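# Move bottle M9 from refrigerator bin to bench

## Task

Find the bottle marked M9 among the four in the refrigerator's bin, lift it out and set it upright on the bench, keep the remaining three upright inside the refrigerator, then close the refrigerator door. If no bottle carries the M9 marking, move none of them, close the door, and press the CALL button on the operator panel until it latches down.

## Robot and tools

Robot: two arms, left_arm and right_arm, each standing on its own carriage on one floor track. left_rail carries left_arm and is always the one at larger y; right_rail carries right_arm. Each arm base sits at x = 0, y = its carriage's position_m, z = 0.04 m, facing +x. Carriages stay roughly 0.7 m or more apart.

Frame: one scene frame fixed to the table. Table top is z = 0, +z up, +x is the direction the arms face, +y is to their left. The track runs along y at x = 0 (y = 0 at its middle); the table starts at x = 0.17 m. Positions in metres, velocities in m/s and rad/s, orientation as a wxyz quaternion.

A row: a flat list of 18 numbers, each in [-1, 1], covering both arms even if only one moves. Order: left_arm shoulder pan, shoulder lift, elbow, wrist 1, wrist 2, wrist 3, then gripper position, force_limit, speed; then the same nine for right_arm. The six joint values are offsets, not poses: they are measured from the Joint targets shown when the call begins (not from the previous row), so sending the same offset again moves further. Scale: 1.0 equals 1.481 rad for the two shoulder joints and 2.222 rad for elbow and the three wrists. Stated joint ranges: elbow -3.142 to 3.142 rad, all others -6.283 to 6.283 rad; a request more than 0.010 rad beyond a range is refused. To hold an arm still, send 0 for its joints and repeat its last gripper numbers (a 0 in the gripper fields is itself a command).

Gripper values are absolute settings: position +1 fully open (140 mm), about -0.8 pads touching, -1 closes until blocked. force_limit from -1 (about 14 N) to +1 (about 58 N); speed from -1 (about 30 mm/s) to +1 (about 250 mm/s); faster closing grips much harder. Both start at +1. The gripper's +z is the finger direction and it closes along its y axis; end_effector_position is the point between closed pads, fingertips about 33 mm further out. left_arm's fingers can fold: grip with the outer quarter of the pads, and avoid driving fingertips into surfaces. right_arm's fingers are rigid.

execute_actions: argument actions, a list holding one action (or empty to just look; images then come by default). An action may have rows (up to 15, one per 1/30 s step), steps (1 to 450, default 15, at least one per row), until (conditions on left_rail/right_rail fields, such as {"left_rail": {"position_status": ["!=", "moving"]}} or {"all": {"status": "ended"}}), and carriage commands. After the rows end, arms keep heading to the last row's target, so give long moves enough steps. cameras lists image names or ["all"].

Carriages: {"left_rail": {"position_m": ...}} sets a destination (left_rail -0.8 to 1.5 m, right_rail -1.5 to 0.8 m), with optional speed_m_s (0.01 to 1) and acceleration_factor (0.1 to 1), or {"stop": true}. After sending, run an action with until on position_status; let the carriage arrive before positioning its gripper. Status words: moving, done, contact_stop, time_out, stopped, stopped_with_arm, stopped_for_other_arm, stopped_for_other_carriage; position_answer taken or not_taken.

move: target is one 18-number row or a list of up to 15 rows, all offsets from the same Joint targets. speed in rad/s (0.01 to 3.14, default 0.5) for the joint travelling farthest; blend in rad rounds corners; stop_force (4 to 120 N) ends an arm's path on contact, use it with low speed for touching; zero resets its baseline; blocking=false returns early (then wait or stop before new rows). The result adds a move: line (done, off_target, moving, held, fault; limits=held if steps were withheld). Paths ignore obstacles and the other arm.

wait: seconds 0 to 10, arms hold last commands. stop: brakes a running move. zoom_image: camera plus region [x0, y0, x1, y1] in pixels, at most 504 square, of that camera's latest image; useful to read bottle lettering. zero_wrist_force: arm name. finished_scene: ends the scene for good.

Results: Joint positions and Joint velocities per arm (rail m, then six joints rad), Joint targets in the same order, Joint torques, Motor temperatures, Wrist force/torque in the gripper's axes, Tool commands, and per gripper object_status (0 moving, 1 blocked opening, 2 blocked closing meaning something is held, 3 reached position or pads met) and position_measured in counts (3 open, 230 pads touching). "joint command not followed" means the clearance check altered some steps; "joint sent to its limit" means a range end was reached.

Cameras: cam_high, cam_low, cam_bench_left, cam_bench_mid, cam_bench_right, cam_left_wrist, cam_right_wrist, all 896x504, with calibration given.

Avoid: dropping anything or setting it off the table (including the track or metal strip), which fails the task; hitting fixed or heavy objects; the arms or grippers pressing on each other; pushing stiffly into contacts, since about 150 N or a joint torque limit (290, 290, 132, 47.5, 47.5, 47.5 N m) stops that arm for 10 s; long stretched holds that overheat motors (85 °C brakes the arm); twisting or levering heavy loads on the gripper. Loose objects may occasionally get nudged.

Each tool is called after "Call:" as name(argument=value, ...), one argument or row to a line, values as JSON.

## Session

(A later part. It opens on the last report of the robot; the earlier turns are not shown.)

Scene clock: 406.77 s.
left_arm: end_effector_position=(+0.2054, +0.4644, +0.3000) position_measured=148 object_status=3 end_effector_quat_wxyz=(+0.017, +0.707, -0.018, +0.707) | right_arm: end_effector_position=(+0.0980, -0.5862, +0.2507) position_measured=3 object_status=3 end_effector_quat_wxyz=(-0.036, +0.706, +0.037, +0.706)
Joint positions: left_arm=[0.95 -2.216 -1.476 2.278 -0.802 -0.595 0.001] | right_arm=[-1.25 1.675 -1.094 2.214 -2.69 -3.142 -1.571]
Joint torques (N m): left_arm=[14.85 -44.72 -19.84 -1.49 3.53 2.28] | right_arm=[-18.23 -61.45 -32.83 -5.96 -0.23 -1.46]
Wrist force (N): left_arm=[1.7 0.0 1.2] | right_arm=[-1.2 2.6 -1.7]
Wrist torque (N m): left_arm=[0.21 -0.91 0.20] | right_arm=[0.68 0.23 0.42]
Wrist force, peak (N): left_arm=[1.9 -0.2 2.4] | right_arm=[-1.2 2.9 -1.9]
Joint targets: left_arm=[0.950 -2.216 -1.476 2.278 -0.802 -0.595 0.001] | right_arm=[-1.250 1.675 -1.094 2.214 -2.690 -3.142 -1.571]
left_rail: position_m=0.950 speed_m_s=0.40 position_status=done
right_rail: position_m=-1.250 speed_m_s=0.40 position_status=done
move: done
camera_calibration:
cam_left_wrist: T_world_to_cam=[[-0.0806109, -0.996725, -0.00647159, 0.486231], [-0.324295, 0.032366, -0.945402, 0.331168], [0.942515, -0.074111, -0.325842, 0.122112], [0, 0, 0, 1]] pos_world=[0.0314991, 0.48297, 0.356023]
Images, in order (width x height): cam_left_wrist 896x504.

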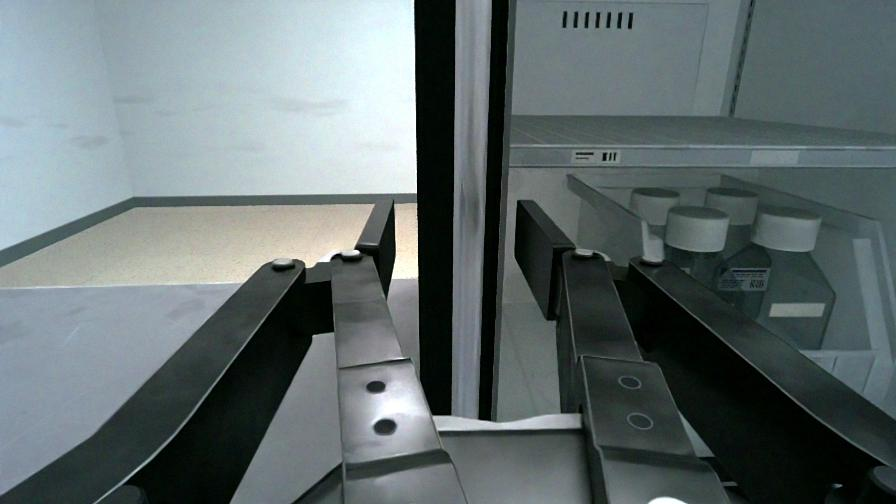

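Call:
move(
  target=[0.03666,0.0015,-0.0012,0,0.0243,0,-0.15,0,-0.5, 0,0,0,0,0,0,1,1,1],
  speed=0.1,
  stop_force=15,
  cameras=["cam_left_wrist"],
)

Call:
zoom_image(
  camera="cam_left_wrist",
  region=[330, 100, 630, 400],
)

Scene clock: 426.53 s.
left_arm: end_effector_position=(+0.2301, +0.4566, +0.2999) position_measured=148 object_status=3 end_effector_quat_wxyz=(+0.017, +0.707, -0.018, +0.707) | right_arm: end_effector_position=(+0.0980, -0.5862, +0.2507) position_measured=3 object_status=3 end_effector_quat_wxyz=(-0.036, +0.706, +0.037, +0.706)
Joint positions: left_arm=[0.95 -2.162 -1.474 2.275 -0.802 -0.541 0.001] | right_arm=[-1.25 1.675 -1.094 2.214 -2.69 -3.142 -1.571]
Joint torques (N m): left_arm=[14.57 -27.59 -44.08 -0.98 3.53 2.15] | right_arm=[-17.45 -63.42 -32.82 -5.35 -0.04 -1.45]
Wrist force (N): left_arm=[1.5 0.2 1.2] | right_arm=[-1.4 2.4 -1.5]
Wrist torque (N m): left_arm=[0.23 -0.86 0.21] | right_arm=[0.64 0.28 0.43]
Wrist force, peak (N): left_arm=[2.0 0.0 1.6] | right_arm=[-1.4 2.9 -1.9]
Joint targets: left_arm=[0.950 -2.162 -1.474 2.275 -0.802 -0.541 0.001] | right_arm=[-1.250 1.675 -1.094 2.214 -2.690 -3.142 -1.571]
left_rail: position_m=0.950 speed_m_s=0.40 position_status=done
right_rail: position_m=-1.250 speed_m_s=0.40 position_status=done
move: done
camera_calibration:
cam_left_wrist: T_world_to_cam=[[-0.0802966, -0.996752, -0.00614276, 0.480225], [-0.324547, 0.0319708, -0.945329, 0.339611], [0.942455, -0.0739132, -0.32606, 0.0982342], [0, 0, 0, 1]] pos_world=[0.0561986, 0.475068, 0.356024]
Images, in order (width x height): cam_left_wrist 896x504.

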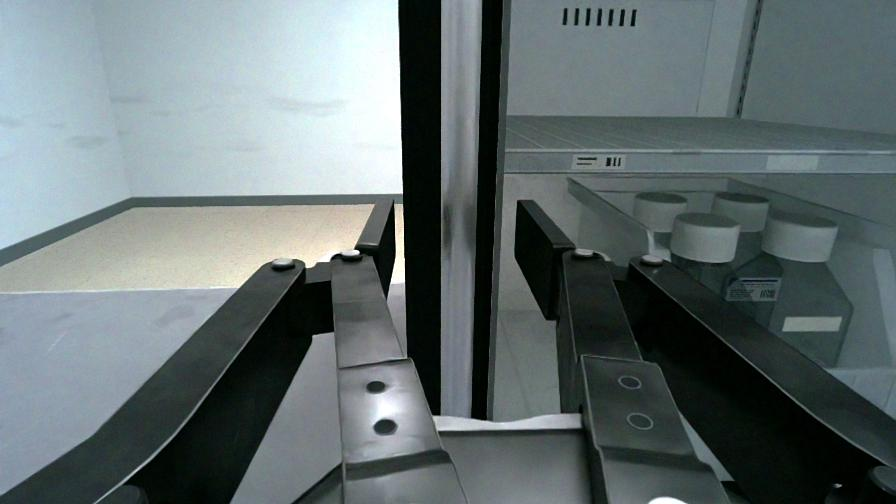

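Scaled by 1.680 from the camera's 896x504 image, which has a finer 1280x720 frame.

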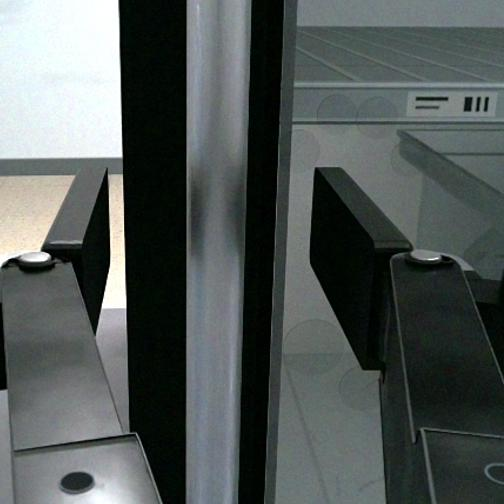

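Call:
execute_actions(
  actions=[
    {"rows": [[0,0,0,0,0,0,-1,-0.5,-1, 0,0,0,0,0,0,1,1,1]], "steps": 75},
  ],
)

Scene clock: 438.77 s.
left_arm: end_effector_position=(+0.2301, +0.4566, +0.2999) position_measured=209 object_status=2 end_effector_quat_wxyz=(+0.017, +0.707, -0.018, +0.707) | right_arm: end_effector_position=(+0.0980, -0.5862, +0.2507) position_measured=3 object_status=3 end_effector_quat_wxyz=(-0.036, +0.706, +0.037, +0.706)
Joint positions: left_arm=[0.95 -2.162 -1.474 2.275 -0.802 -0.541 0.001] | right_arm=[-1.25 1.675 -1.094 2.214 -2.69 -3.142 -1.571]
Joint torques (N m): left_arm=[14.57 -35.46 -12.05 2.25 -11.21 2] | right_arm=[-17.47 -62.93 -33.11 -4.66 0.13 -1.12]
Wrist force (N): left_arm=[-1.2 20.8 4.2] | right_arm=[-1.0 2.3 -1.8]
Wrist torque (N m): left_arm=[-0.18 -0.90 0.15] | right_arm=[0.62 0.19 0.42]
Wrist force, peak (N): left_arm=[-1.4 21.3 4.0] | right_arm=[-1.3 2.9 -1.9]
Joint targets: left_arm=[0.950 -2.162 -1.474 2.275 -0.802 -0.541 0.001] | right_arm=[-1.250 1.675 -1.094 2.214 -2.690 -3.142 -1.571]
left_rail: position_m=0.950 speed_m_s=0.40 position_status=done
right_rail: position_m=-1.250 speed_m_s=0.40 position_status=done

Call:
execute_actions(
  actions=[
    {"left_rail": {"position_m": 0.949, "speed_m_s": 0.05}, "steps": 45},
  ],
)

Scene clock: 450.10 s.
left_arm: end_effector_position=(+0.2302, +0.4556, +0.2999) position_measured=209 object_status=2 end_effector_quat_wxyz=(+0.017, +0.707, -0.018, +0.707) | right_arm: end_effector_position=(+0.0980, -0.5862, +0.2507) position_measured=3 object_status=3 end_effector_quat_wxyz=(-0.036, +0.706, +0.037, +0.706)
Joint positions: left_arm=[0.949 -2.162 -1.474 2.275 -0.802 -0.541 0.001] | right_arm=[-1.25 1.675 -1.094 2.214 -2.69 -3.142 -1.571]
Joint torques (N m): left_arm=[15.28 -41.67 -46.85 2.37 8.57 2.13] | right_arm=[-19.03 -63.67 -32.34 -4.14 -0.39 -1.06]
Wrist force (N): left_arm=[6.7 -13.3 -7.0] | right_arm=[-1.3 2.3 -1.8]
Wrist torque (N m): left_arm=[0.52 -0.76 0.13] | right_arm=[0.62 0.24 0.42]
Wrist force, peak (N): left_arm=[-1.1 21.9 4.4] | right_arm=[-1.2 2.8 -2.1]
Joint targets: left_arm=[0.949 -2.162 -1.474 2.275 -0.802 -0.541 0.001] | right_arm=[-1.250 1.675 -1.094 2.214 -2.690 -3.142 -1.571]
Tool commands: left_gripper/position=-1.0 left_gripper/force_limit=-0.5 left_gripper/speed=-1.0 right_gripper/position=+1.0 right_gripper/force_limit=+1.0 right_gripper/speed=+1.0
left_rail: position_m=0.949 speed_m_s=0.05 position_status=done
right_rail: position_m=-1.250 speed_m_s=0.40 position_status=done

Call:
execute_actions(
  actions=[
    {"left_rail": {"position_m": 0.9494, "speed_m_s": 0.05}, "steps": 45},
  ],
)

Call:
execute_actions(
  actions=[
    {"rows": [[0,0,0,0,0,0,-0.98,0,-1, 0,0,0,0,0,0,1,1,1]], "steps": 45},
  ],
)

Scene clock: 456.80 s.
left_arm: end_effector_position=(+0.2301, +0.4560, +0.2999) position_measured=209 object_status=2 end_effector_quat_wxyz=(+0.017, +0.707, -0.018, +0.707) | right_arm: end_effector_position=(+0.0980, -0.5862, +0.2507) position_measured=3 object_status=3 end_effector_quat_wxyz=(-0.036, +0.706, +0.037, +0.706)
Joint positions: left_arm=[0.949 -2.162 -1.474 2.275 -0.802 -0.541 0.001] | right_arm=[-1.25 1.675 -1.094 2.214 -2.69 -3.142 -1.571]
Joint torques (N m): left_arm=[14.97 -41.81 -27.84 2.13 -3.1 1.75] | right_arm=[-16.51 -66.35 -32.94 -3.42 -0.22 -0.99]
Wrist force (N): left_arm=[2.8 1.7 -0.2] | right_arm=[-1.2 2.3 -1.5]
Wrist torque (N m): left_arm=[0.46 -0.70 0.13] | right_arm=[0.62 0.23 0.42]
Wrist force, peak (N): left_arm=[6.8 -13.5 -7.2] | right_arm=[-1.3 2.7 -2.2]
Joint targets: left_arm=[0.949 -2.162 -1.474 2.275 -0.802 -0.541 0.001] | right_arm=[-1.250 1.675 -1.094 2.214 -2.690 -3.142 -1.571]
Tool commands: left_gripper/position=-1.0 left_gripper/force_limit=-0.5 left_gripper/speed=-1.0 right_gripper/position=+1.0 right_gripper/force_limit=+1.0 right_gripper/speed=+1.0
left_rail: position_m=0.949 speed_m_s=0.05 position_status=done
right_rail: position_m=-1.250 speed_m_s=0.40 position_status=done

Scene clock: 458.50 s.
left_arm: end_effector_position=(+0.2301, +0.4560, +0.2999) position_measured=210 object_status=2 end_effector_quat_wxyz=(+0.017, +0.707, -0.018, +0.707) | right_arm: end_effector_position=(+0.0980, -0.5862, +0.2507) position_measured=3 object_status=3 end_effector_quat_wxyz=(-0.036, +0.706, +0.037, +0.706)
Joint positions: left_arm=[0.949 -2.162 -1.474 2.275 -0.802 -0.541 0.001] | right_arm=[-1.25 1.675 -1.094 2.214 -2.69 -3.142 -1.571]
Joint torques (N m): left_arm=[12.55 -41.31 -21.64 2.15 -3.05 2.14] | right_arm=[-18.65 -64.7 -33.33 -3.76 -0.18 -1]
Wrist force (N): left_arm=[3.3 0.3 -2.2] | right_arm=[-1.5 2.6 -1.6]
Wrist torque (N m): left_arm=[0.49 -0.68 0.11] | right_arm=[0.70 0.31 0.42]
Wrist force, peak (N): left_arm=[3.6 0.4 -2.4] | right_arm=[-1.4 2.6 -2.1]
Joint targets: left_arm=[0.949 -2.162 -1.474 2.275 -0.802 -0.541 0.001] | right_arm=[-1.250 1.675 -1.094 2.214 -2.690 -3.142 -1.571]
left_rail: position_m=0.949 speed_m_s=0.05 position_status=done
right_rail: position_m=-1.250 speed_m_s=0.40 position_status=done

Call:
move(
  target=[-0.0103,0.0260,-0.0203,0.0030,-0.0294,0,-0.98,0,-1, 0,0,0,0,0,0,1,1,1],
  speed=0.04,
  stop_force=80,
  cameras=["cam_left_wrist"],
)

Scene clock: 495.83 s.
left_arm: end_effector_position=(+0.2084, +0.4533, +0.2998) position_measured=210 object_status=2 end_effector_quat_wxyz=(+0.000, +0.707, +0.000, +0.707) | right_arm: end_effector_position=(+0.0980, -0.5862, +0.2507) position_measured=3 object_status=3 end_effector_quat_wxyz=(-0.036, +0.706, +0.037, +0.706)
Joint positions: left_arm=[0.949 -2.177 -1.435 2.23 -0.795 -0.607 0.001] | right_arm=[-1.25 1.675 -1.094 2.214 -2.69 -3.142 -1.571]
Joint torques (N m): left_arm=[-13.43 -30.31 -38.42 5.02 -8.33 1.78] | right_arm=[-17.58 -63.56 -32.7 -2.83 -0.15 -0.68]
Wrist force (N): left_arm=[6.5 12.7 3.5] | right_arm=[-1.2 2.4 -1.7]
Wrist torque (N m): left_arm=[0.02 -0.81 0.16] | right_arm=[0.65 0.22 0.42]
Wrist force, peak (N): left_arm=[2.3 5.3 14.1] | right_arm=[-1.2 2.9 -2.1]
Joint targets: left_arm=[0.949 -2.177 -1.435 2.230 -0.795 -0.607 0.001] | right_arm=[-1.250 1.675 -1.094 2.214 -2.690 -3.142 -1.571]
left_rail: position_m=0.949 speed_m_s=0.05 position_status=done
right_rail: position_m=-1.250 speed_m_s=0.40 position_status=done
move: done
camera_calibration:
cam_left_wrist: T_world_to_cam=[[-0.0303192, -0.999521, -0.00621648, 0.466076], [-0.325745, 0.0157605, -0.945326, 0.340097], [0.944971, -0.0266365, -0.326067, 0.0963714], [0, 0, 0, 1]] pos_world=[0.0338479, 0.46306, 0.355824]
Images, in order (width x height): cam_left_wrist 896x504.

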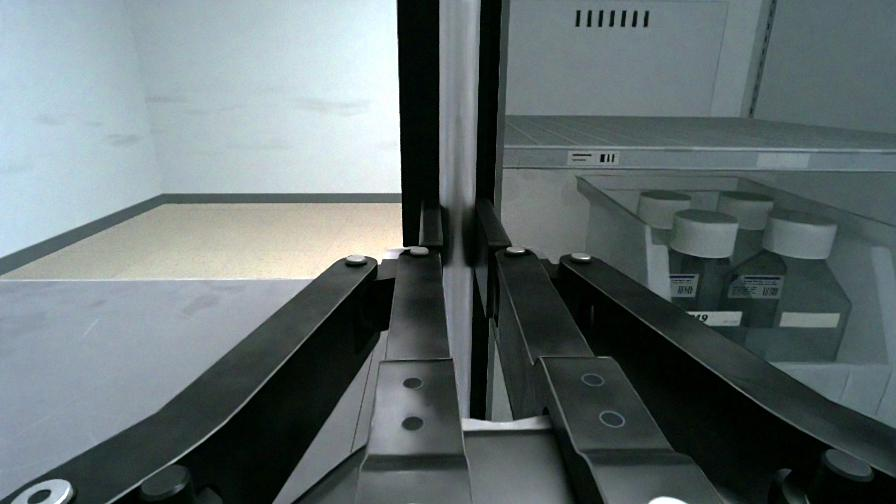

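Call:
move(
  target=[
    [-0.00656,0.02709,-0.02234,0.00428,-0.02688,0,-0.98,0,-1, 0,0,0,0,0,0,1,1,1],
    [-0.01091,0.05406,-0.04555,0.00952,-0.05228,0,-0.98,0,-1, 0,0,0,0,0,0,1,1,1],
  ],
  speed=0.05,
  blend=[0.02, 0],
  stop_force=80,
  cameras=["cam_left_wrist", "cam_bench_left"],
)

Scene clock: 533.03 s.
left_arm: end_effector_position=(+0.1656, +0.4434, +0.2998) position_measured=210 object_status=2 end_effector_quat_wxyz=(-0.036, +0.706, +0.035, +0.706) | right_arm: end_effector_position=(+0.0980, -0.5862, +0.2507) position_measured=3 object_status=3 end_effector_quat_wxyz=(-0.036, +0.706, +0.037, +0.706)
Joint positions: left_arm=[0.949 -2.193 -1.355 2.129 -0.774 -0.723 0.001] | right_arm=[-1.25 1.675 -1.094 2.214 -2.69 -3.142 -1.571]
Joint torques (N m): left_arm=[-16.2 -35.57 -48.87 2.97 0.91 1.81] | right_arm=[-14.85 -65.48 -32.54 -1.61 -0.36 -0.81]
Wrist force (N): left_arm=[6.8 -12.8 0.6] | right_arm=[-1.4 2.6 -1.9]
Wrist torque (N m): left_arm=[0.52 -0.69 0.07] | right_arm=[0.70 0.28 0.43]
Wrist force, peak (N): left_arm=[-0.4 -17.4 0.0] | right_arm=[-1.4 2.7 -2.2]
Joint targets: left_arm=[0.949 -2.193 -1.355 2.129 -0.774 -0.723 0.001] | right_arm=[-1.250 1.675 -1.094 2.214 -2.690 -3.142 -1.571]
left_rail: position_m=0.949 speed_m_s=0.05 position_status=done
right_rail: position_m=-1.250 speed_m_s=0.40 position_status=done
move: done
camera_calibration:
cam_left_wrist: T_world_to_cam=[[0.0696436, -0.997553, -0.00620583, 0.437428], [-0.325677, -0.016856, -0.945331, 0.340739], [0.942913, 0.0678573, -0.326054, 0.0950716], [0, 0, 0, 1]] pos_world=[-0.00913736, 0.43565, 0.355824]
Images, in order (width x height): cam_bench_left 896x504, cam_left_wrist 896x504.

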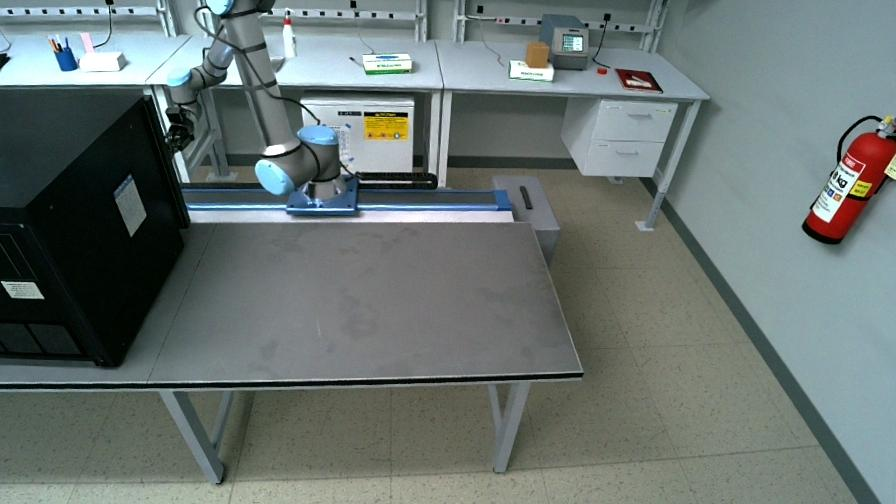

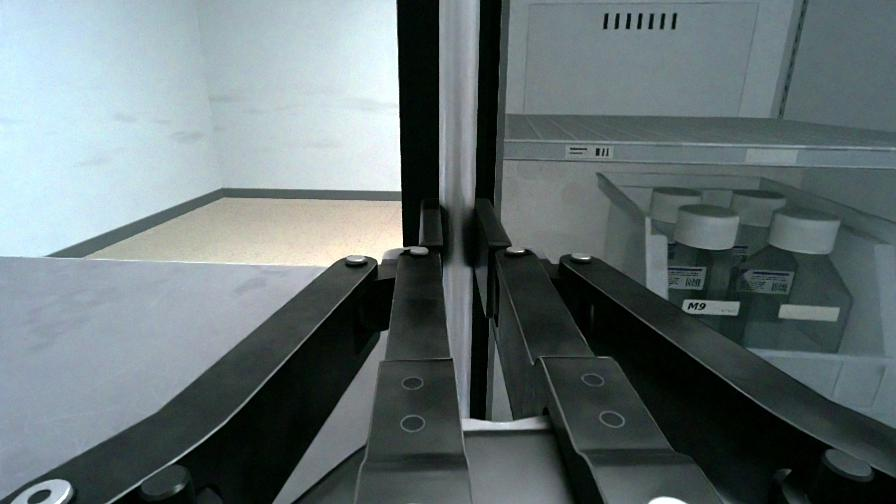

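Call:
execute_actions(
  actions=[
    {"left_rail": {"position_m": 0.95, "speed_m_s": 0.05}, "steps": 30},
  ],
)

Call:
move(
  target=[
    [-0.00231,0.05411,-0.04957,0.0135,-0.04654,0,-0.98,0,-1, 0,0,0,0,0,0,1,1,1],
    [0.00194,0.10841,-0.10285,0.03059,-0.08871,0,-0.98,0,-1, 0,0,0,0,0,0,1,1,1],
  ],
  speed=0.08,
  blend=[0.02, 0],
  stop_force=80,
  cameras=["cam_left_wrist", "cam_high"],
)

Scene clock: 543.10 s.
left_arm: end_effector_position=(+0.1656, +0.4439, +0.2998) position_measured=210 object_status=2 end_effector_quat_wxyz=(-0.036, +0.706, +0.035, +0.706) | right_arm: end_effector_position=(+0.0980, -0.5862, +0.2507) position_measured=3 object_status=3 end_effector_quat_wxyz=(-0.036, +0.706, +0.037, +0.706)
Joint positions: left_arm=[0.95 -2.193 -1.355 2.129 -0.774 -0.723 0.001] | right_arm=[-1.25 1.675 -1.094 2.214 -2.69 -3.142 -1.571]
Joint torques (N m): left_arm=[-11.83 -42.46 -25.26 1.15 -6.37 2.08] | right_arm=[-17.14 -68.73 -31.9 -1.46 -0.28 -0.95]
Wrist force (N): left_arm=[1.3 7.0 2.2] | right_arm=[-1.5 2.4 -1.7]
Wrist torque (N m): left_arm=[0.07 -0.78 0.09] | right_arm=[0.64 0.28 0.42]
Wrist force, peak (N): left_arm=[6.9 -13.9 0.7] | right_arm=[-1.3 2.8 -2.1]
Joint targets: left_arm=[0.950 -2.193 -1.355 2.129 -0.774 -0.723 0.001] | right_arm=[-1.250 1.675 -1.094 2.214 -2.690 -3.142 -1.571]
Tool commands: left_gripper/position=-0.98 left_gripper/force_limit=+0.0 left_gripper/speed=-1.0 right_gripper/position=+1.0 right_gripper/force_limit=+1.0 right_gripper/speed=+1.0
left_rail: position_m=0.950 speed_m_s=0.05 position_status=done
right_rail: position_m=-1.250 speed_m_s=0.40 position_status=done

Scene clock: 547.03 s.
left_arm: end_effector_position=(+0.0838, +0.4122, +0.2998) position_measured=210 object_status=2 end_effector_quat_wxyz=(-0.106, +0.699, +0.106, +0.699) | right_arm: end_effector_position=(+0.0980, -0.5862, +0.2507) position_measured=3 object_status=3 end_effector_quat_wxyz=(-0.036, +0.706, +0.037, +0.706)
Joint positions: left_arm=[0.95 -2.19 -1.195 1.901 -0.706 -0.92 0.001] | right_arm=[-1.25 1.675 -1.094 2.214 -2.69 -3.142 -1.571]
Joint torques (N m): left_arm=[17.85 -49.62 -53.41 2.42 6.84 1.89] | right_arm=[-16.39 -67.89 -32.48 -1.28 -0.08 -0.69]
Wrist force (N): left_arm=[6.3 -29.1 -1.5] | right_arm=[-1.0 2.4 -1.5]
Wrist torque (N m): left_arm=[0.72 -0.79 0.13] | right_arm=[0.66 0.20 0.42]
Wrist force, peak (N): left_arm=[-11.0 -41.9 -3.4] | right_arm=[-1.3 2.7 -2.2]
Joint targets: left_arm=[0.950 -2.190 -1.195 1.901 -0.706 -0.920 0.001] | right_arm=[-1.250 1.675 -1.094 2.214 -2.690 -3.142 -1.571]
left_rail: position_m=0.950 speed_m_s=0.05 position_status=done
right_rail: position_m=-1.250 speed_m_s=0.40 position_status=done
move: done
camera_calibration:
cam_left_wrist: T_world_to_cam=[[0.266372, -0.96385, -0.00627238, 0.381695], [-0.315854, -0.0811383, -0.945332, 0.339275], [0.910649, 0.253791, -0.326049, 0.100299], [0, 0, 0, 1]] pos_world=[-0.0858486, 0.36997, 0.355824]
Images, in order (width x height): cam_high 896x504, cam_left_wrist 896x504.

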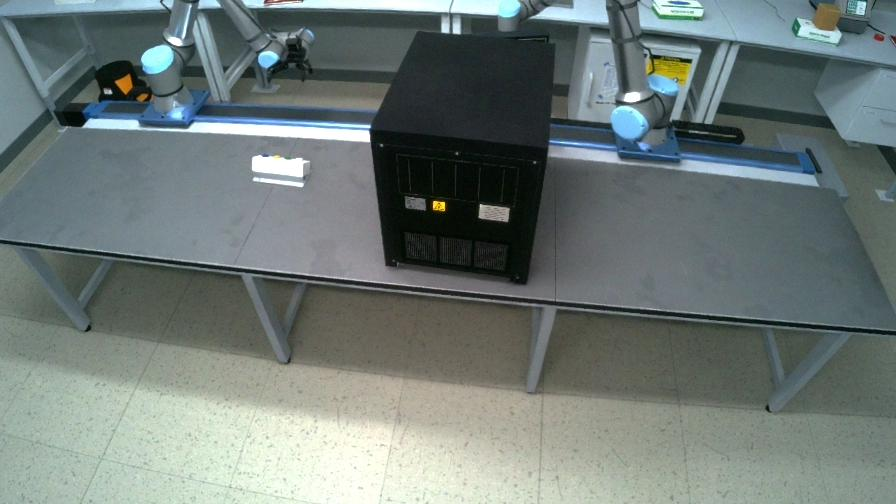

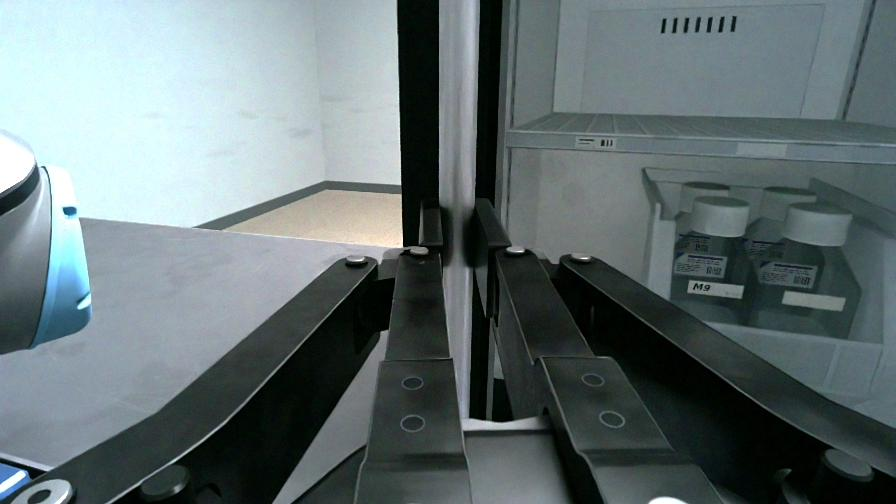

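Call:
execute_actions(
  actions=[
    {"left_rail": {"position_m": 0.9508, "speed_m_s": 0.05}, "steps": 30},
  ],
)

Call:
move(
  target=[
    [0.00787,0.05480,-0.05695,0.02043,-0.03976,0,-0.98,0,-1, 0,0,0,0,0,0,1,1,1],
    [0.02662,0.13893,-0.14958,0.05698,-0.09477,0,-0.98,0,-1, 0,0,0,0,0,0,1,1,1],
  ],
  speed=0.12,
  blend=[0.03, 0],
  stop_force=80,
  cameras=["cam_left_wrist"],
)

Scene clock: 601.00 s.
left_arm: end_effector_position=(+0.0838, +0.4130, +0.2998) position_measured=210 object_status=2 end_effector_quat_wxyz=(-0.106, +0.699, +0.106, +0.699) | right_arm: end_effector_position=(+0.0980, -0.5862, +0.2507) position_measured=3 object_status=3 end_effector_quat_wxyz=(-0.036, +0.706, +0.037, +0.706)
Joint positions: left_arm=[0.951 -2.19 -1.195 1.901 -0.706 -0.92 0.001] | right_arm=[-1.25 1.675 -1.094 2.214 -2.69 -3.142 -1.571]
Joint torques (N m): left_arm=[9.66 -55.42 -40.34 2.38 -3.13 1.73] | right_arm=[-15.88 -68.32 -32.92 -1.41 -0.32 -0.38]
Wrist force (N): left_arm=[-1.3 1.3 1.2] | right_arm=[-1.5 2.3 -1.9]
Wrist torque (N m): left_arm=[0.48 -0.84 0.11] | right_arm=[0.64 0.28 0.43]
Wrist force, peak (N): left_arm=[6.0 -29.4 -1.3] | right_arm=[-1.5 2.7 -2.1]
Joint targets: left_arm=[0.951 -2.190 -1.195 1.901 -0.706 -0.920 0.001] | right_arm=[-1.250 1.675 -1.094 2.214 -2.690 -3.142 -1.571]
Tool commands: left_gripper/position=-0.98 left_gripper/force_limit=+0.0 left_gripper/speed=-1.0 right_gripper/position=+1.0 right_gripper/force_limit=+1.0 right_gripper/speed=+1.0
left_rail: position_m=0.951 speed_m_s=0.05 position_status=done
right_rail: position_m=-1.250 speed_m_s=0.40 position_status=done

Scene clock: 604.87 s.
left_arm: end_effector_position=(-0.0109, +0.3517, +0.2997) position_measured=210 object_status=2 end_effector_quat_wxyz=(-0.192, +0.681, +0.192, +0.680) | right_arm: end_effector_position=(+0.0980, -0.5862, +0.2507) position_measured=3 object_status=3 end_effector_quat_wxyz=(-0.036, +0.706, +0.037, +0.706)
Joint positions: left_arm=[0.951 -2.151 -0.989 1.568 -0.58 -1.131 0.001] | right_arm=[-1.25 1.675 -1.094 2.214 -2.69 -3.142 -1.571]
Joint torques (N m): left_arm=[6.02 -68.57 -45 5.09 -11.45 1.57] | right_arm=[-17.48 -67.82 -31.6 -1.45 -0.39 -0.77]
Wrist force (N): left_arm=[7.1 23.8 4.2] | right_arm=[-1.2 2.4 -2.0]
Wrist torque (N m): left_arm=[0.12 -0.72 0.22] | right_arm=[0.65 0.22 0.43]
Wrist force, peak (N): left_arm=[-21.2 -23.5 -1.8] | right_arm=[-1.4 2.7 -1.9]
Joint targets: left_arm=[0.951 -2.151 -0.989 1.568 -0.580 -1.131 0.001] | right_arm=[-1.250 1.675 -1.094 2.214 -2.690 -3.142 -1.571]
left_rail: position_m=0.951 speed_m_s=0.05 position_status=done
right_rail: position_m=-1.250 speed_m_s=0.40 position_status=done
move: done
camera_calibration:
cam_left_wrist: T_world_to_cam=[[0.496582, -0.867967, -0.00629767, 0.317285], [-0.285959, -0.156744, -0.945335, 0.33127], [0.819533, 0.471237, -0.326039, 0.124415], [0, 0, 0, 1]] pos_world=[-0.164791, 0.268689, 0.355724]
Images, in order (width x height): cam_left_wrist 896x504.

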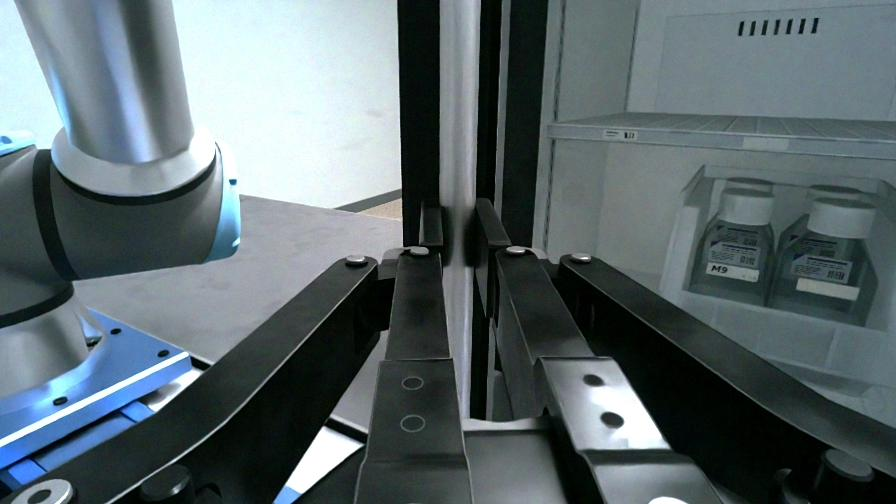

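Call:
execute_actions(
  actions=[
    {"left_rail": {"position_m": 0.9502, "speed_m_s": 0.05}, "steps": 30},
  ],
)

Call:
execute_actions(
  actions=[
    {"rows": [[0,0,0,0,0,0,-0.15,0,-1, 0,0,0,0,0,0,1,1,1]], "steps": 60},
  ],
)

Call:
move(
  target=[-0.04982,0.11647,-0.13693,0.05930,-0.03321,0,-0.15,0,-1, 0,0,0,0,0,0,1,1,1],
  speed=0.25,
  cameras=["cam_left_wrist"],
)

Scene clock: 633.83 s.
left_arm: end_effector_position=(-0.0109, +0.3511, +0.2997) position_measured=210 object_status=2 end_effector_quat_wxyz=(-0.192, +0.681, +0.192, +0.680) | right_arm: end_effector_position=(+0.0980, -0.5862, +0.2507) position_measured=3 object_status=3 end_effector_quat_wxyz=(-0.036, +0.706, +0.037, +0.706)
Joint positions: left_arm=[0.95 -2.151 -0.989 1.568 -0.58 -1.131 0.001] | right_arm=[-1.25 1.675 -1.094 2.214 -2.69 -3.142 -1.571]
Joint torques (N m): left_arm=[-8.71 -78.02 -36.27 3.6 2.52 1.77] | right_arm=[-19.31 -69.09 -32.07 -1.16 -0.13 -0.42]
Wrist force (N): left_arm=[6.1 5.2 2.1] | right_arm=[-1.3 2.2 -2.0]
Wrist torque (N m): left_arm=[0.55 -0.65 0.22] | right_arm=[0.61 0.24 0.43]
Wrist force, peak (N): left_arm=[7.2 26.3 4.2] | right_arm=[-1.1 2.7 -2.2]
Joint targets: left_arm=[0.950 -2.151 -0.989 1.568 -0.580 -1.131 0.001] | right_arm=[-1.250 1.675 -1.094 2.214 -2.690 -3.142 -1.571]
Tool commands: left_gripper/position=-0.98 left_gripper/force_limit=+0.0 left_gripper/speed=-1.0 right_gripper/position=+1.0 right_gripper/force_limit=+1.0 right_gripper/speed=+1.0
left_rail: position_m=0.950 speed_m_s=0.05 position_status=done
right_rail: position_m=-1.250 speed_m_s=0.40 position_status=done

Scene clock: 636.03 s.
left_arm: end_effector_position=(-0.0109, +0.3511, +0.2997) position_measured=148 object_status=3 end_effector_quat_wxyz=(-0.192, +0.681, +0.192, +0.680) | right_arm: end_effector_position=(+0.0980, -0.5862, +0.2507) position_measured=3 object_status=3 end_effector_quat_wxyz=(-0.036, +0.706, +0.037, +0.706)
Joint positions: left_arm=[0.95 -2.151 -0.989 1.568 -0.58 -1.131 0.001] | right_arm=[-1.25 1.675 -1.094 2.214 -2.69 -3.142 -1.571]
Joint torques (N m): left_arm=[-9.71 -77.47 -33.49 1.07 0.12 1.66] | right_arm=[-16.03 -68.83 -32.59 -1.61 -0.6 -0.15]
Wrist force (N): left_arm=[0.3 2.1 0.9] | right_arm=[-1.2 2.7 -1.5]
Wrist torque (N m): left_arm=[0.69 -0.64 0.26] | right_arm=[0.73 0.22 0.42]
Wrist force, peak (N): left_arm=[6.2 5.4 2.0] | right_arm=[-1.3 2.9 -2.0]
Joint targets: left_arm=[0.950 -2.151 -0.989 1.568 -0.580 -1.131 0.001] | right_arm=[-1.250 1.675 -1.094 2.214 -2.690 -3.142 -1.571]
left_rail: position_m=0.950 speed_m_s=0.05 position_status=done
right_rail: position_m=-1.250 speed_m_s=0.40 position_status=done

Scene clock: 637.87 s.
left_arm: end_effector_position=(-0.1401, +0.2804, +0.2998) position_measured=148 object_status=3 end_effector_quat_wxyz=(-0.192, +0.681, +0.192, +0.680) | right_arm: end_effector_position=(+0.0980, -0.5862, +0.2507) position_measured=3 object_status=3 end_effector_quat_wxyz=(-0.036, +0.706, +0.037, +0.706)
Joint positions: left_arm=[0.95 -2.225 -0.816 1.264 -0.448 -1.204 0.001] | right_arm=[-1.25 1.675 -1.094 2.214 -2.69 -3.142 -1.571]
Joint torques (N m): left_arm=[-15.13 -88.63 -50.64 6.49 -3.84 1.81] | right_arm=[-15.66 -68.77 -31.09 -1.21 0.01 -0.24]
Wrist force (N): left_arm=[-0.2 2.2 1.2] | right_arm=[-1.2 2.3 -1.9]
Wrist torque (N m): left_arm=[0.75 -0.53 0.18] | right_arm=[0.64 0.22 0.42]
Wrist force, peak (N): left_arm=[-0.3 2.4 2.5] | right_arm=[-1.5 2.6 -2.3]
Joint targets: left_arm=[0.950 -2.225 -0.816 1.264 -0.448 -1.204 0.001] | right_arm=[-1.250 1.675 -1.094 2.214 -2.690 -3.142 -1.571]
left_rail: position_m=0.950 speed_m_s=0.05 position_status=done
right_rail: position_m=-1.250 speed_m_s=0.40 position_status=done
move: done
camera_calibration:
cam_left_wrist: T_world_to_cam=[[0.496571, -0.867973, -0.00633324, 0.319569], [-0.285977, -0.156711, -0.945335, 0.283231], [0.819533, 0.471237, -0.326038, 0.263931], [0, 0, 0, 1]] pos_world=[-0.293991, 0.197389, 0.355824]
Images, in order (width x height): cam_left_wrist 896x504.

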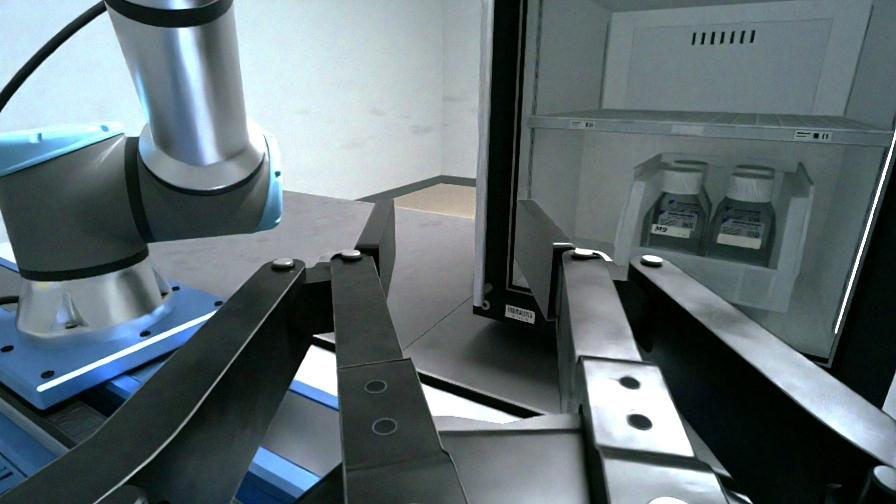

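Call:
execute_actions(
  actions=[
    {"left_rail": {"position_m": 1.5, "speed_m_s": 0.3}, "steps": 200, "until": {"left_rail": {"position_status": ["!=", "moving"]}}},
  ],
)

Call:
move(
  target=[0.2326,-0.4514,0.4608,-0.1599,0.6902,0,-1,-1,-0.5, 0,0,0,0,0,0,1,1,1],
  speed=0.7,
)

Call:
move(
  target=[0.2331,0.1659,-0.1443,0.0337,0.6925,0,-1,-1,-0.5, 0,0,0,0,0,0,1,1,1],
  speed=0.7,
  cameras=["cam_left_wrist", "cam_bench_left", "cam_high"],
)

Scene clock: 702.37 s.
left_arm: end_effector_position=(-0.1402, +0.8301, +0.2998) position_measured=148 object_status=3 end_effector_quat_wxyz=(-0.192, +0.681, +0.192, +0.680) | right_arm: end_effector_position=(+0.0980, -0.5862, +0.2507) position_measured=3 object_status=3 end_effector_quat_wxyz=(-0.036, +0.706, +0.037, +0.706)
Joint positions: left_arm=[1.5 -2.225 -0.816 1.264 -0.448 -1.204 0.001] | right_arm=[-1.25 1.675 -1.094 2.214 -2.69 -3.142 -1.571]
Joint torques (N m): left_arm=[-4.54 -101.15 -29.67 4.04 -0.7 1.33] | right_arm=[-16.32 -68.89 -31.51 -1.34 -0.13 -0.33]
Wrist force (N): left_arm=[0.2 2.1 0.7] | right_arm=[-1.2 2.2 -1.6]
Wrist torque (N m): left_arm=[0.72 -0.61 0.17] | right_arm=[0.62 0.23 0.42]
Wrist force, peak (N): left_arm=[0.0 3.8 0.1] | right_arm=[-1.8 2.5 -2.1]
Joint targets: left_arm=[1.500 -2.225 -0.816 1.264 -0.448 -1.204 0.001] | right_arm=[-1.250 1.675 -1.094 2.214 -2.690 -3.142 -1.571]
Tool commands: left_gripper/position=-0.15 left_gripper/force_limit=+0.0 left_gripper/speed=-1.0 right_gripper/position=+1.0 right_gripper/force_limit=+1.0 right_gripper/speed=+1.0
left_rail: position_m=1.500 speed_m_s=0.30 position_status=done
right_rail: position_m=-1.250 speed_m_s=0.40 position_status=done

Scene clock: 705.33 s.
left_arm: end_effector_position=(+0.3024, +0.8156, +0.3002) position_measured=232 object_status=3 end_effector_quat_wxyz=(+0.222, +0.671, -0.222, +0.671) | right_arm: end_effector_position=(+0.0980, -0.5862, +0.2507) position_measured=3 object_status=3 end_effector_quat_wxyz=(-0.036, +0.706, +0.037, +0.706)
Joint positions: left_arm=[1.5 -1.88 -1.485 2.288 -0.803 0.329 0.001] | right_arm=[-1.25 1.675 -1.094 2.214 -2.69 -3.142 -1.571]
Joint torques (N m): left_arm=[12.83 -45.94 -24.63 -4.59 4.2 1.49] | right_arm=[-17.12 -68.45 -31.93 -1.18 -0.49 -0.09]
Wrist force (N): left_arm=[-0.8 2.1 0.4] | right_arm=[-1.1 2.3 -2.0]
Wrist torque (N m): left_arm=[0.74 -0.37 0.22] | right_arm=[0.63 0.20 0.42]
Wrist force, peak (N): left_arm=[-0.4 3.0 0.8] | right_arm=[-1.1 2.9 -1.9]
Joint targets: left_arm=[1.500 -1.880 -1.485 2.288 -0.803 0.329 0.001] | right_arm=[-1.250 1.675 -1.094 2.214 -2.690 -3.142 -1.571]
left_rail: position_m=1.500 speed_m_s=0.30 position_status=done
right_rail: position_m=-1.250 speed_m_s=0.40 position_status=done
move: done

Scene clock: 708.33 s.
left_arm: end_effector_position=(+0.1086, +0.5514, +0.2999) position_measured=232 object_status=3 end_effector_quat_wxyz=(+0.561, +0.430, -0.561, +0.431) | right_arm: end_effector_position=(+0.0980, -0.5862, +0.2507) position_measured=3 object_status=3 end_effector_quat_wxyz=(-0.036, +0.706, +0.037, +0.706)
Joint positions: left_arm=[1.5 -1.535 -1.239 1.967 -0.728 1.868 0.001] | right_arm=[-1.25 1.675 -1.094 2.214 -2.69 -3.142 -1.571]
Joint torques (N m): left_arm=[15.51 -53.39 -52.13 -0.07 3.91 1.42] | right_arm=[-16.19 -67.22 -31.89 -1.42 -0.12 0.17]
Wrist force (N): left_arm=[0.0 1.5 0.2] | right_arm=[-1.2 2.4 -1.7]
Wrist torque (N m): left_arm=[0.56 -0.51 0.23] | right_arm=[0.65 0.24 0.42]
Wrist force, peak (N): left_arm=[-0.2 2.6 1.3] | right_arm=[-1.4 2.8 -1.9]
Joint targets: left_arm=[1.500 -1.535 -1.239 1.967 -0.728 1.868 0.001] | right_arm=[-1.250 1.675 -1.094 2.214 -2.690 -3.142 -1.571]
left_rail: position_m=1.500 speed_m_s=0.30 position_status=done
right_rail: position_m=-1.250 speed_m_s=0.40 position_status=done
move: done
camera_calibration:
cam_left_wrist: T_world_to_cam=[[-0.957723, 0.287623, -0.0063533, -0.0478683], [0.0994758, 0.31035, -0.945403, 0.0974759], [-0.269948, -0.906066, -0.325841, 0.810129], [0, 0, 0, 1]] pos_world=[0.163151, 0.717547, 0.355823]
Images, in order (width x height): cam_high 896x504, cam_bench_left 896x504, cam_left_wrist 896x504.

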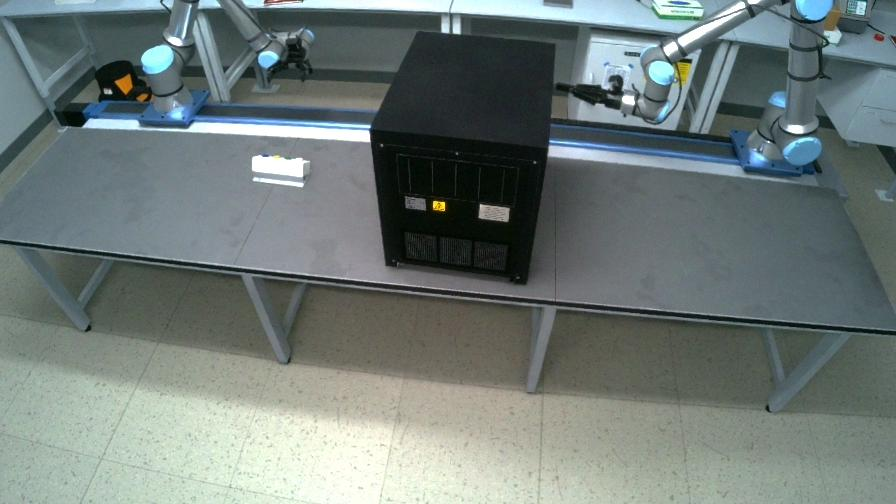

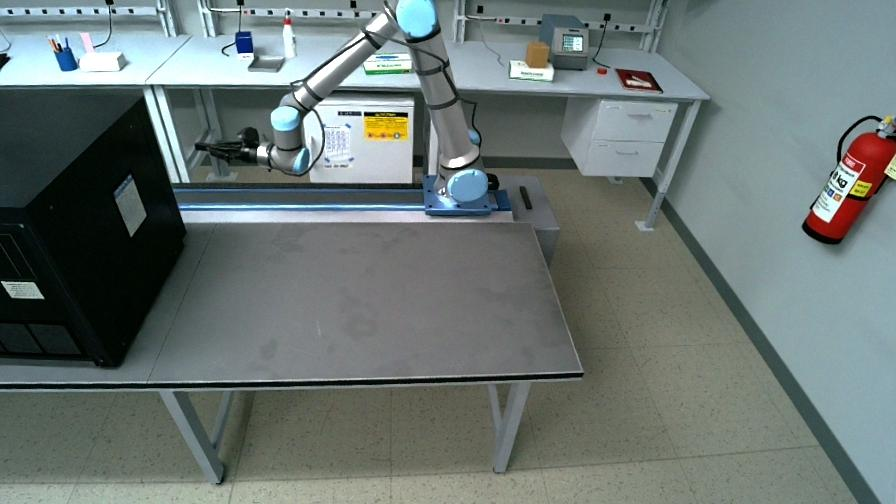

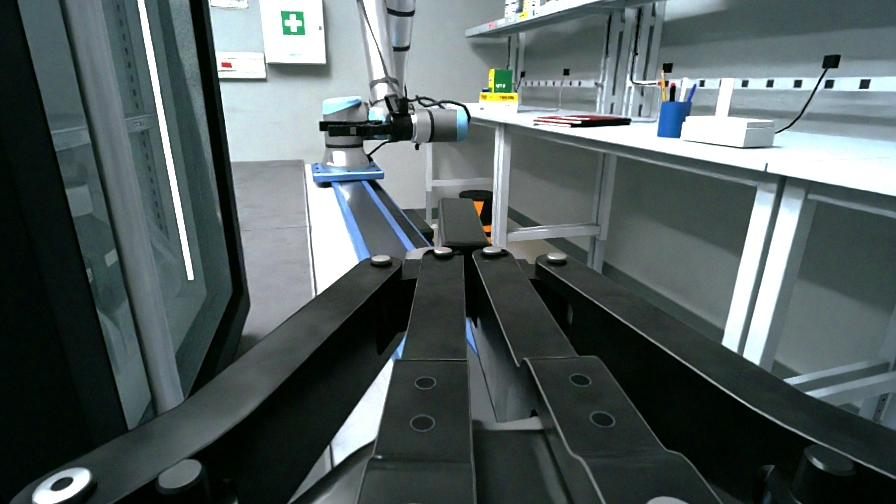

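Call:
move(
  target=[-0.2331,-0.1659,0.1443,-0.0337,-0.981,0,-1,-1,-0.5, 0,0,0,0,0,0,1,1,1],
  speed=0.8,
)

Call:
move(
  target=[0,0,0,0,0,0,-1,-1,-0.5, -0.0783,0.4623,-0.5774,-0.4378,0.1855,-0.7068,-0.15,0,-0.5],
  speed=0.6,
  cameras=["cam_right_wrist", "cam_high"],
)

Scene clock: 835.97 s.
left_arm: end_effector_position=(+0.3696, +1.0194, +0.3001) position_measured=232 object_status=3 end_effector_quat_wxyz=(-0.001, +0.707, +0.001, +0.707) | right_arm: end_effector_position=(+0.0980, -0.5862, +0.2507) position_measured=3 object_status=3 end_effector_quat_wxyz=(-0.036, +0.706, +0.037, +0.706)
Joint positions: left_arm=[1.5 -1.88 -1.485 2.288 -0.803 -0.311 0.001] | right_arm=[-1.25 1.675 -1.094 2.214 -2.69 -3.142 -1.571]
Joint torques (N m): left_arm=[-14.07 -44.85 -19.94 -2.14 -3.98 1.17] | right_arm=[-18.05 -72.01 -31.25 -1.6 0.32 0.06]
Wrist force (N): left_arm=[-1.0 1.8 1.0] | right_arm=[-0.9 2.4 -1.6]
Wrist torque (N m): left_arm=[0.69 -0.32 0.20] | right_arm=[0.65 0.16 0.42]
Wrist force, peak (N): left_arm=[-0.3 2.7 0.9] | right_arm=[-1.2 2.8 -2.2]
Joint targets: left_arm=[1.500 -1.880 -1.485 2.288 -0.803 -0.312 0.001] | right_arm=[-1.250 1.675 -1.094 2.214 -2.690 -3.142 -1.571]
left_rail: position_m=1.500 speed_m_s=0.30 position_status=done
right_rail: position_m=-1.250 speed_m_s=0.40 position_status=done
move: done

Scene clock: 839.33 s.
left_arm: end_effector_position=(+0.3696, +1.0195, +0.3001) position_measured=232 object_status=3 end_effector_quat_wxyz=(-0.001, +0.707, +0.001, +0.707) | right_arm: end_effector_position=(+0.1522, -0.0577, +0.2996) position_measured=148 object_status=3 end_effector_quat_wxyz=(-0.140, +0.693, +0.141, +0.693)
Joint positions: left_arm=[1.5 -1.88 -1.485 2.288 -0.803 -0.312 0.001] | right_arm=[-1.25 1.559 -0.41 0.931 -3.663 -2.73 -3.142]
Joint torques (N m): left_arm=[-14.65 -46.03 -20.21 -2.14 -3.88 1.4] | right_arm=[-16.62 -115.45 -49.01 -5.42 3.61 -2.26]
Wrist force (N): left_arm=[-0.9 1.9 0.8] | right_arm=[-1.3 2.5 -1.9]
Wrist torque (N m): left_arm=[0.69 -0.35 0.21] | right_arm=[0.67 0.20 0.44]
Wrist force, peak (N): left_arm=[-1.4 2.0 0.8] | right_arm=[-1.6 4.5 -2.2]
Joint targets: left_arm=[1.500 -1.880 -1.485 2.288 -0.803 -0.312 0.001] | right_arm=[-1.250 1.559 -0.409 0.931 -3.663 -2.730 -3.142]
left_rail: position_m=1.500 speed_m_s=0.30 position_status=done
right_rail: position_m=-1.250 speed_m_s=0.40 position_status=done
move: done
camera_calibration:
cam_right_wrist: T_world_to_cam=[[0.372101, -0.928171, 0.00632753, -0.107601], [-0.366197, -0.153064, -0.917862, 0.306977], [0.852901, 0.33922, -0.396849, 0.194051], [0, 0, 0, 1]] pos_world=[-0.013054, -0.118711, 0.359453]
Images, in order (width x height): cam_high 896x504, cam_right_wrist 896x504.

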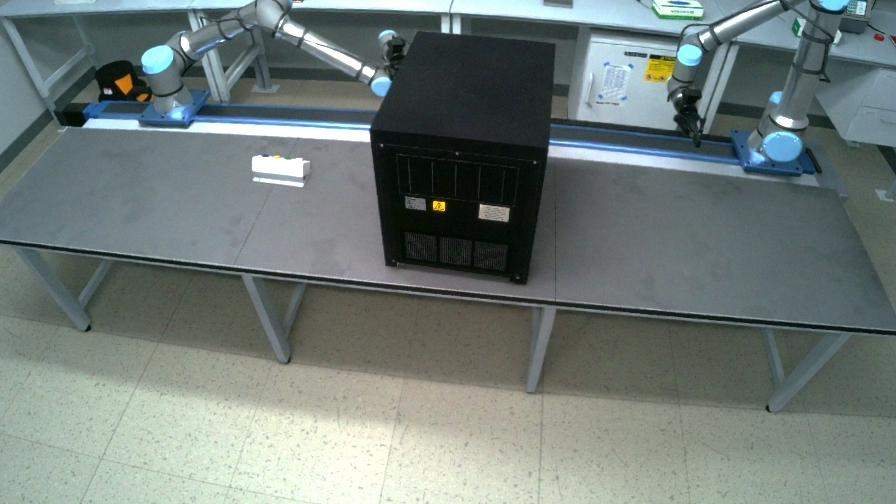

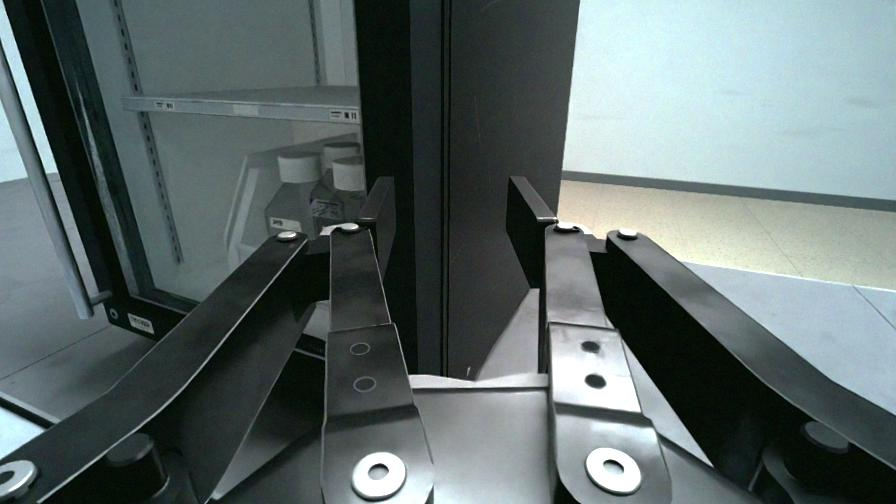

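Call:
execute_actions(
  actions=[
    {"right_rail": {"position_m": -0.83, "speed_m_s": 0.25}, "steps": 200, "until": {"right_rail": {"position_status": ["!=", "moving"]}}},
  ],
  cameras=["cam_right_wrist"],
)

Call:
zoom_image(
  camera="cam_right_wrist",
  region=[250, 50, 550, 350],
)

Scene clock: 845.60 s.
left_arm: end_effector_position=(+0.3696, +1.0195, +0.3001) position_measured=232 object_status=3 end_effector_quat_wxyz=(-0.001, +0.707, +0.001, +0.707) | right_arm: end_effector_position=(+0.1522, +0.3623, +0.2996) position_measured=148 object_status=3 end_effector_quat_wxyz=(-0.140, +0.693, +0.141, +0.693)
Joint positions: left_arm=[1.5 -1.88 -1.485 2.288 -0.803 -0.312 0.001] | right_arm=[-0.83 1.559 -0.409 0.931 -3.663 -2.73 -3.142]
Joint torques (N m): left_arm=[-15.09 -44.18 -19.85 -2.09 -3.85 1.04] | right_arm=[-11.44 -117.44 -39.22 1.9 0.66 -2.12]
Wrist force (N): left_arm=[-1.2 1.9 0.4] | right_arm=[-1.1 2.6 -1.8]
Wrist torque (N m): left_arm=[0.69 -0.28 0.21] | right_arm=[0.69 0.17 0.43]
Wrist force, peak (N): left_arm=[-1.2 2.0 1.1] | right_arm=[-1.3 4.7 -2.7]
Joint targets: left_arm=[1.500 -1.880 -1.485 2.288 -0.803 -0.312 0.001] | right_arm=[-0.830 1.559 -0.409 0.931 -3.663 -2.730 -3.142]
Tool commands: left_gripper/position=-1.0 left_gripper/force_limit=-1.0 left_gripper/speed=-0.5 right_gripper/position=-0.15 right_gripper/force_limit=+0.0 right_gripper/speed=-0.5
left_rail: position_m=1.500 speed_m_s=0.30 position_status=done
right_rail: position_m=-0.830 speed_m_s=0.25 position_status=done
camera_calibration:
cam_right_wrist: T_world_to_cam=[[0.372094, -0.928173, 0.00641096, 0.282202], [-0.365982, -0.153058, -0.917949, 0.371296], [0.852997, 0.339217, -0.396646, 0.0515077], [0, 0, 0, 1]] pos_world=[-0.013054, 0.301289, 0.359452]
Images, in order (width x height): cam_right_wrist 896x504.

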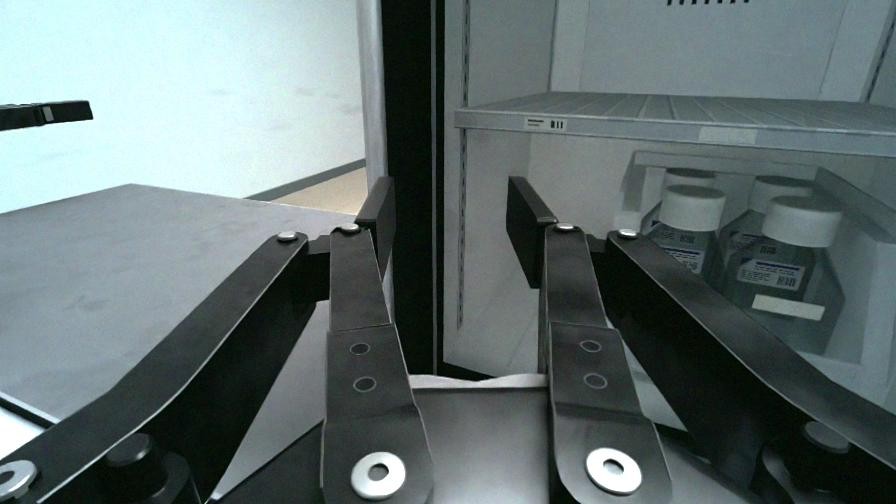

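Scaled by 1.680 from the camera's 896x504 image, which has a finer 1280x720 frame.

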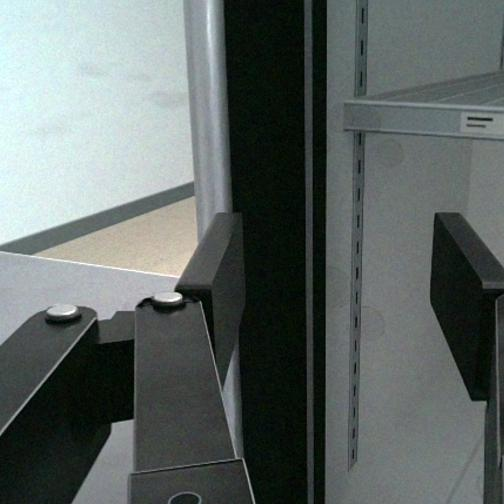

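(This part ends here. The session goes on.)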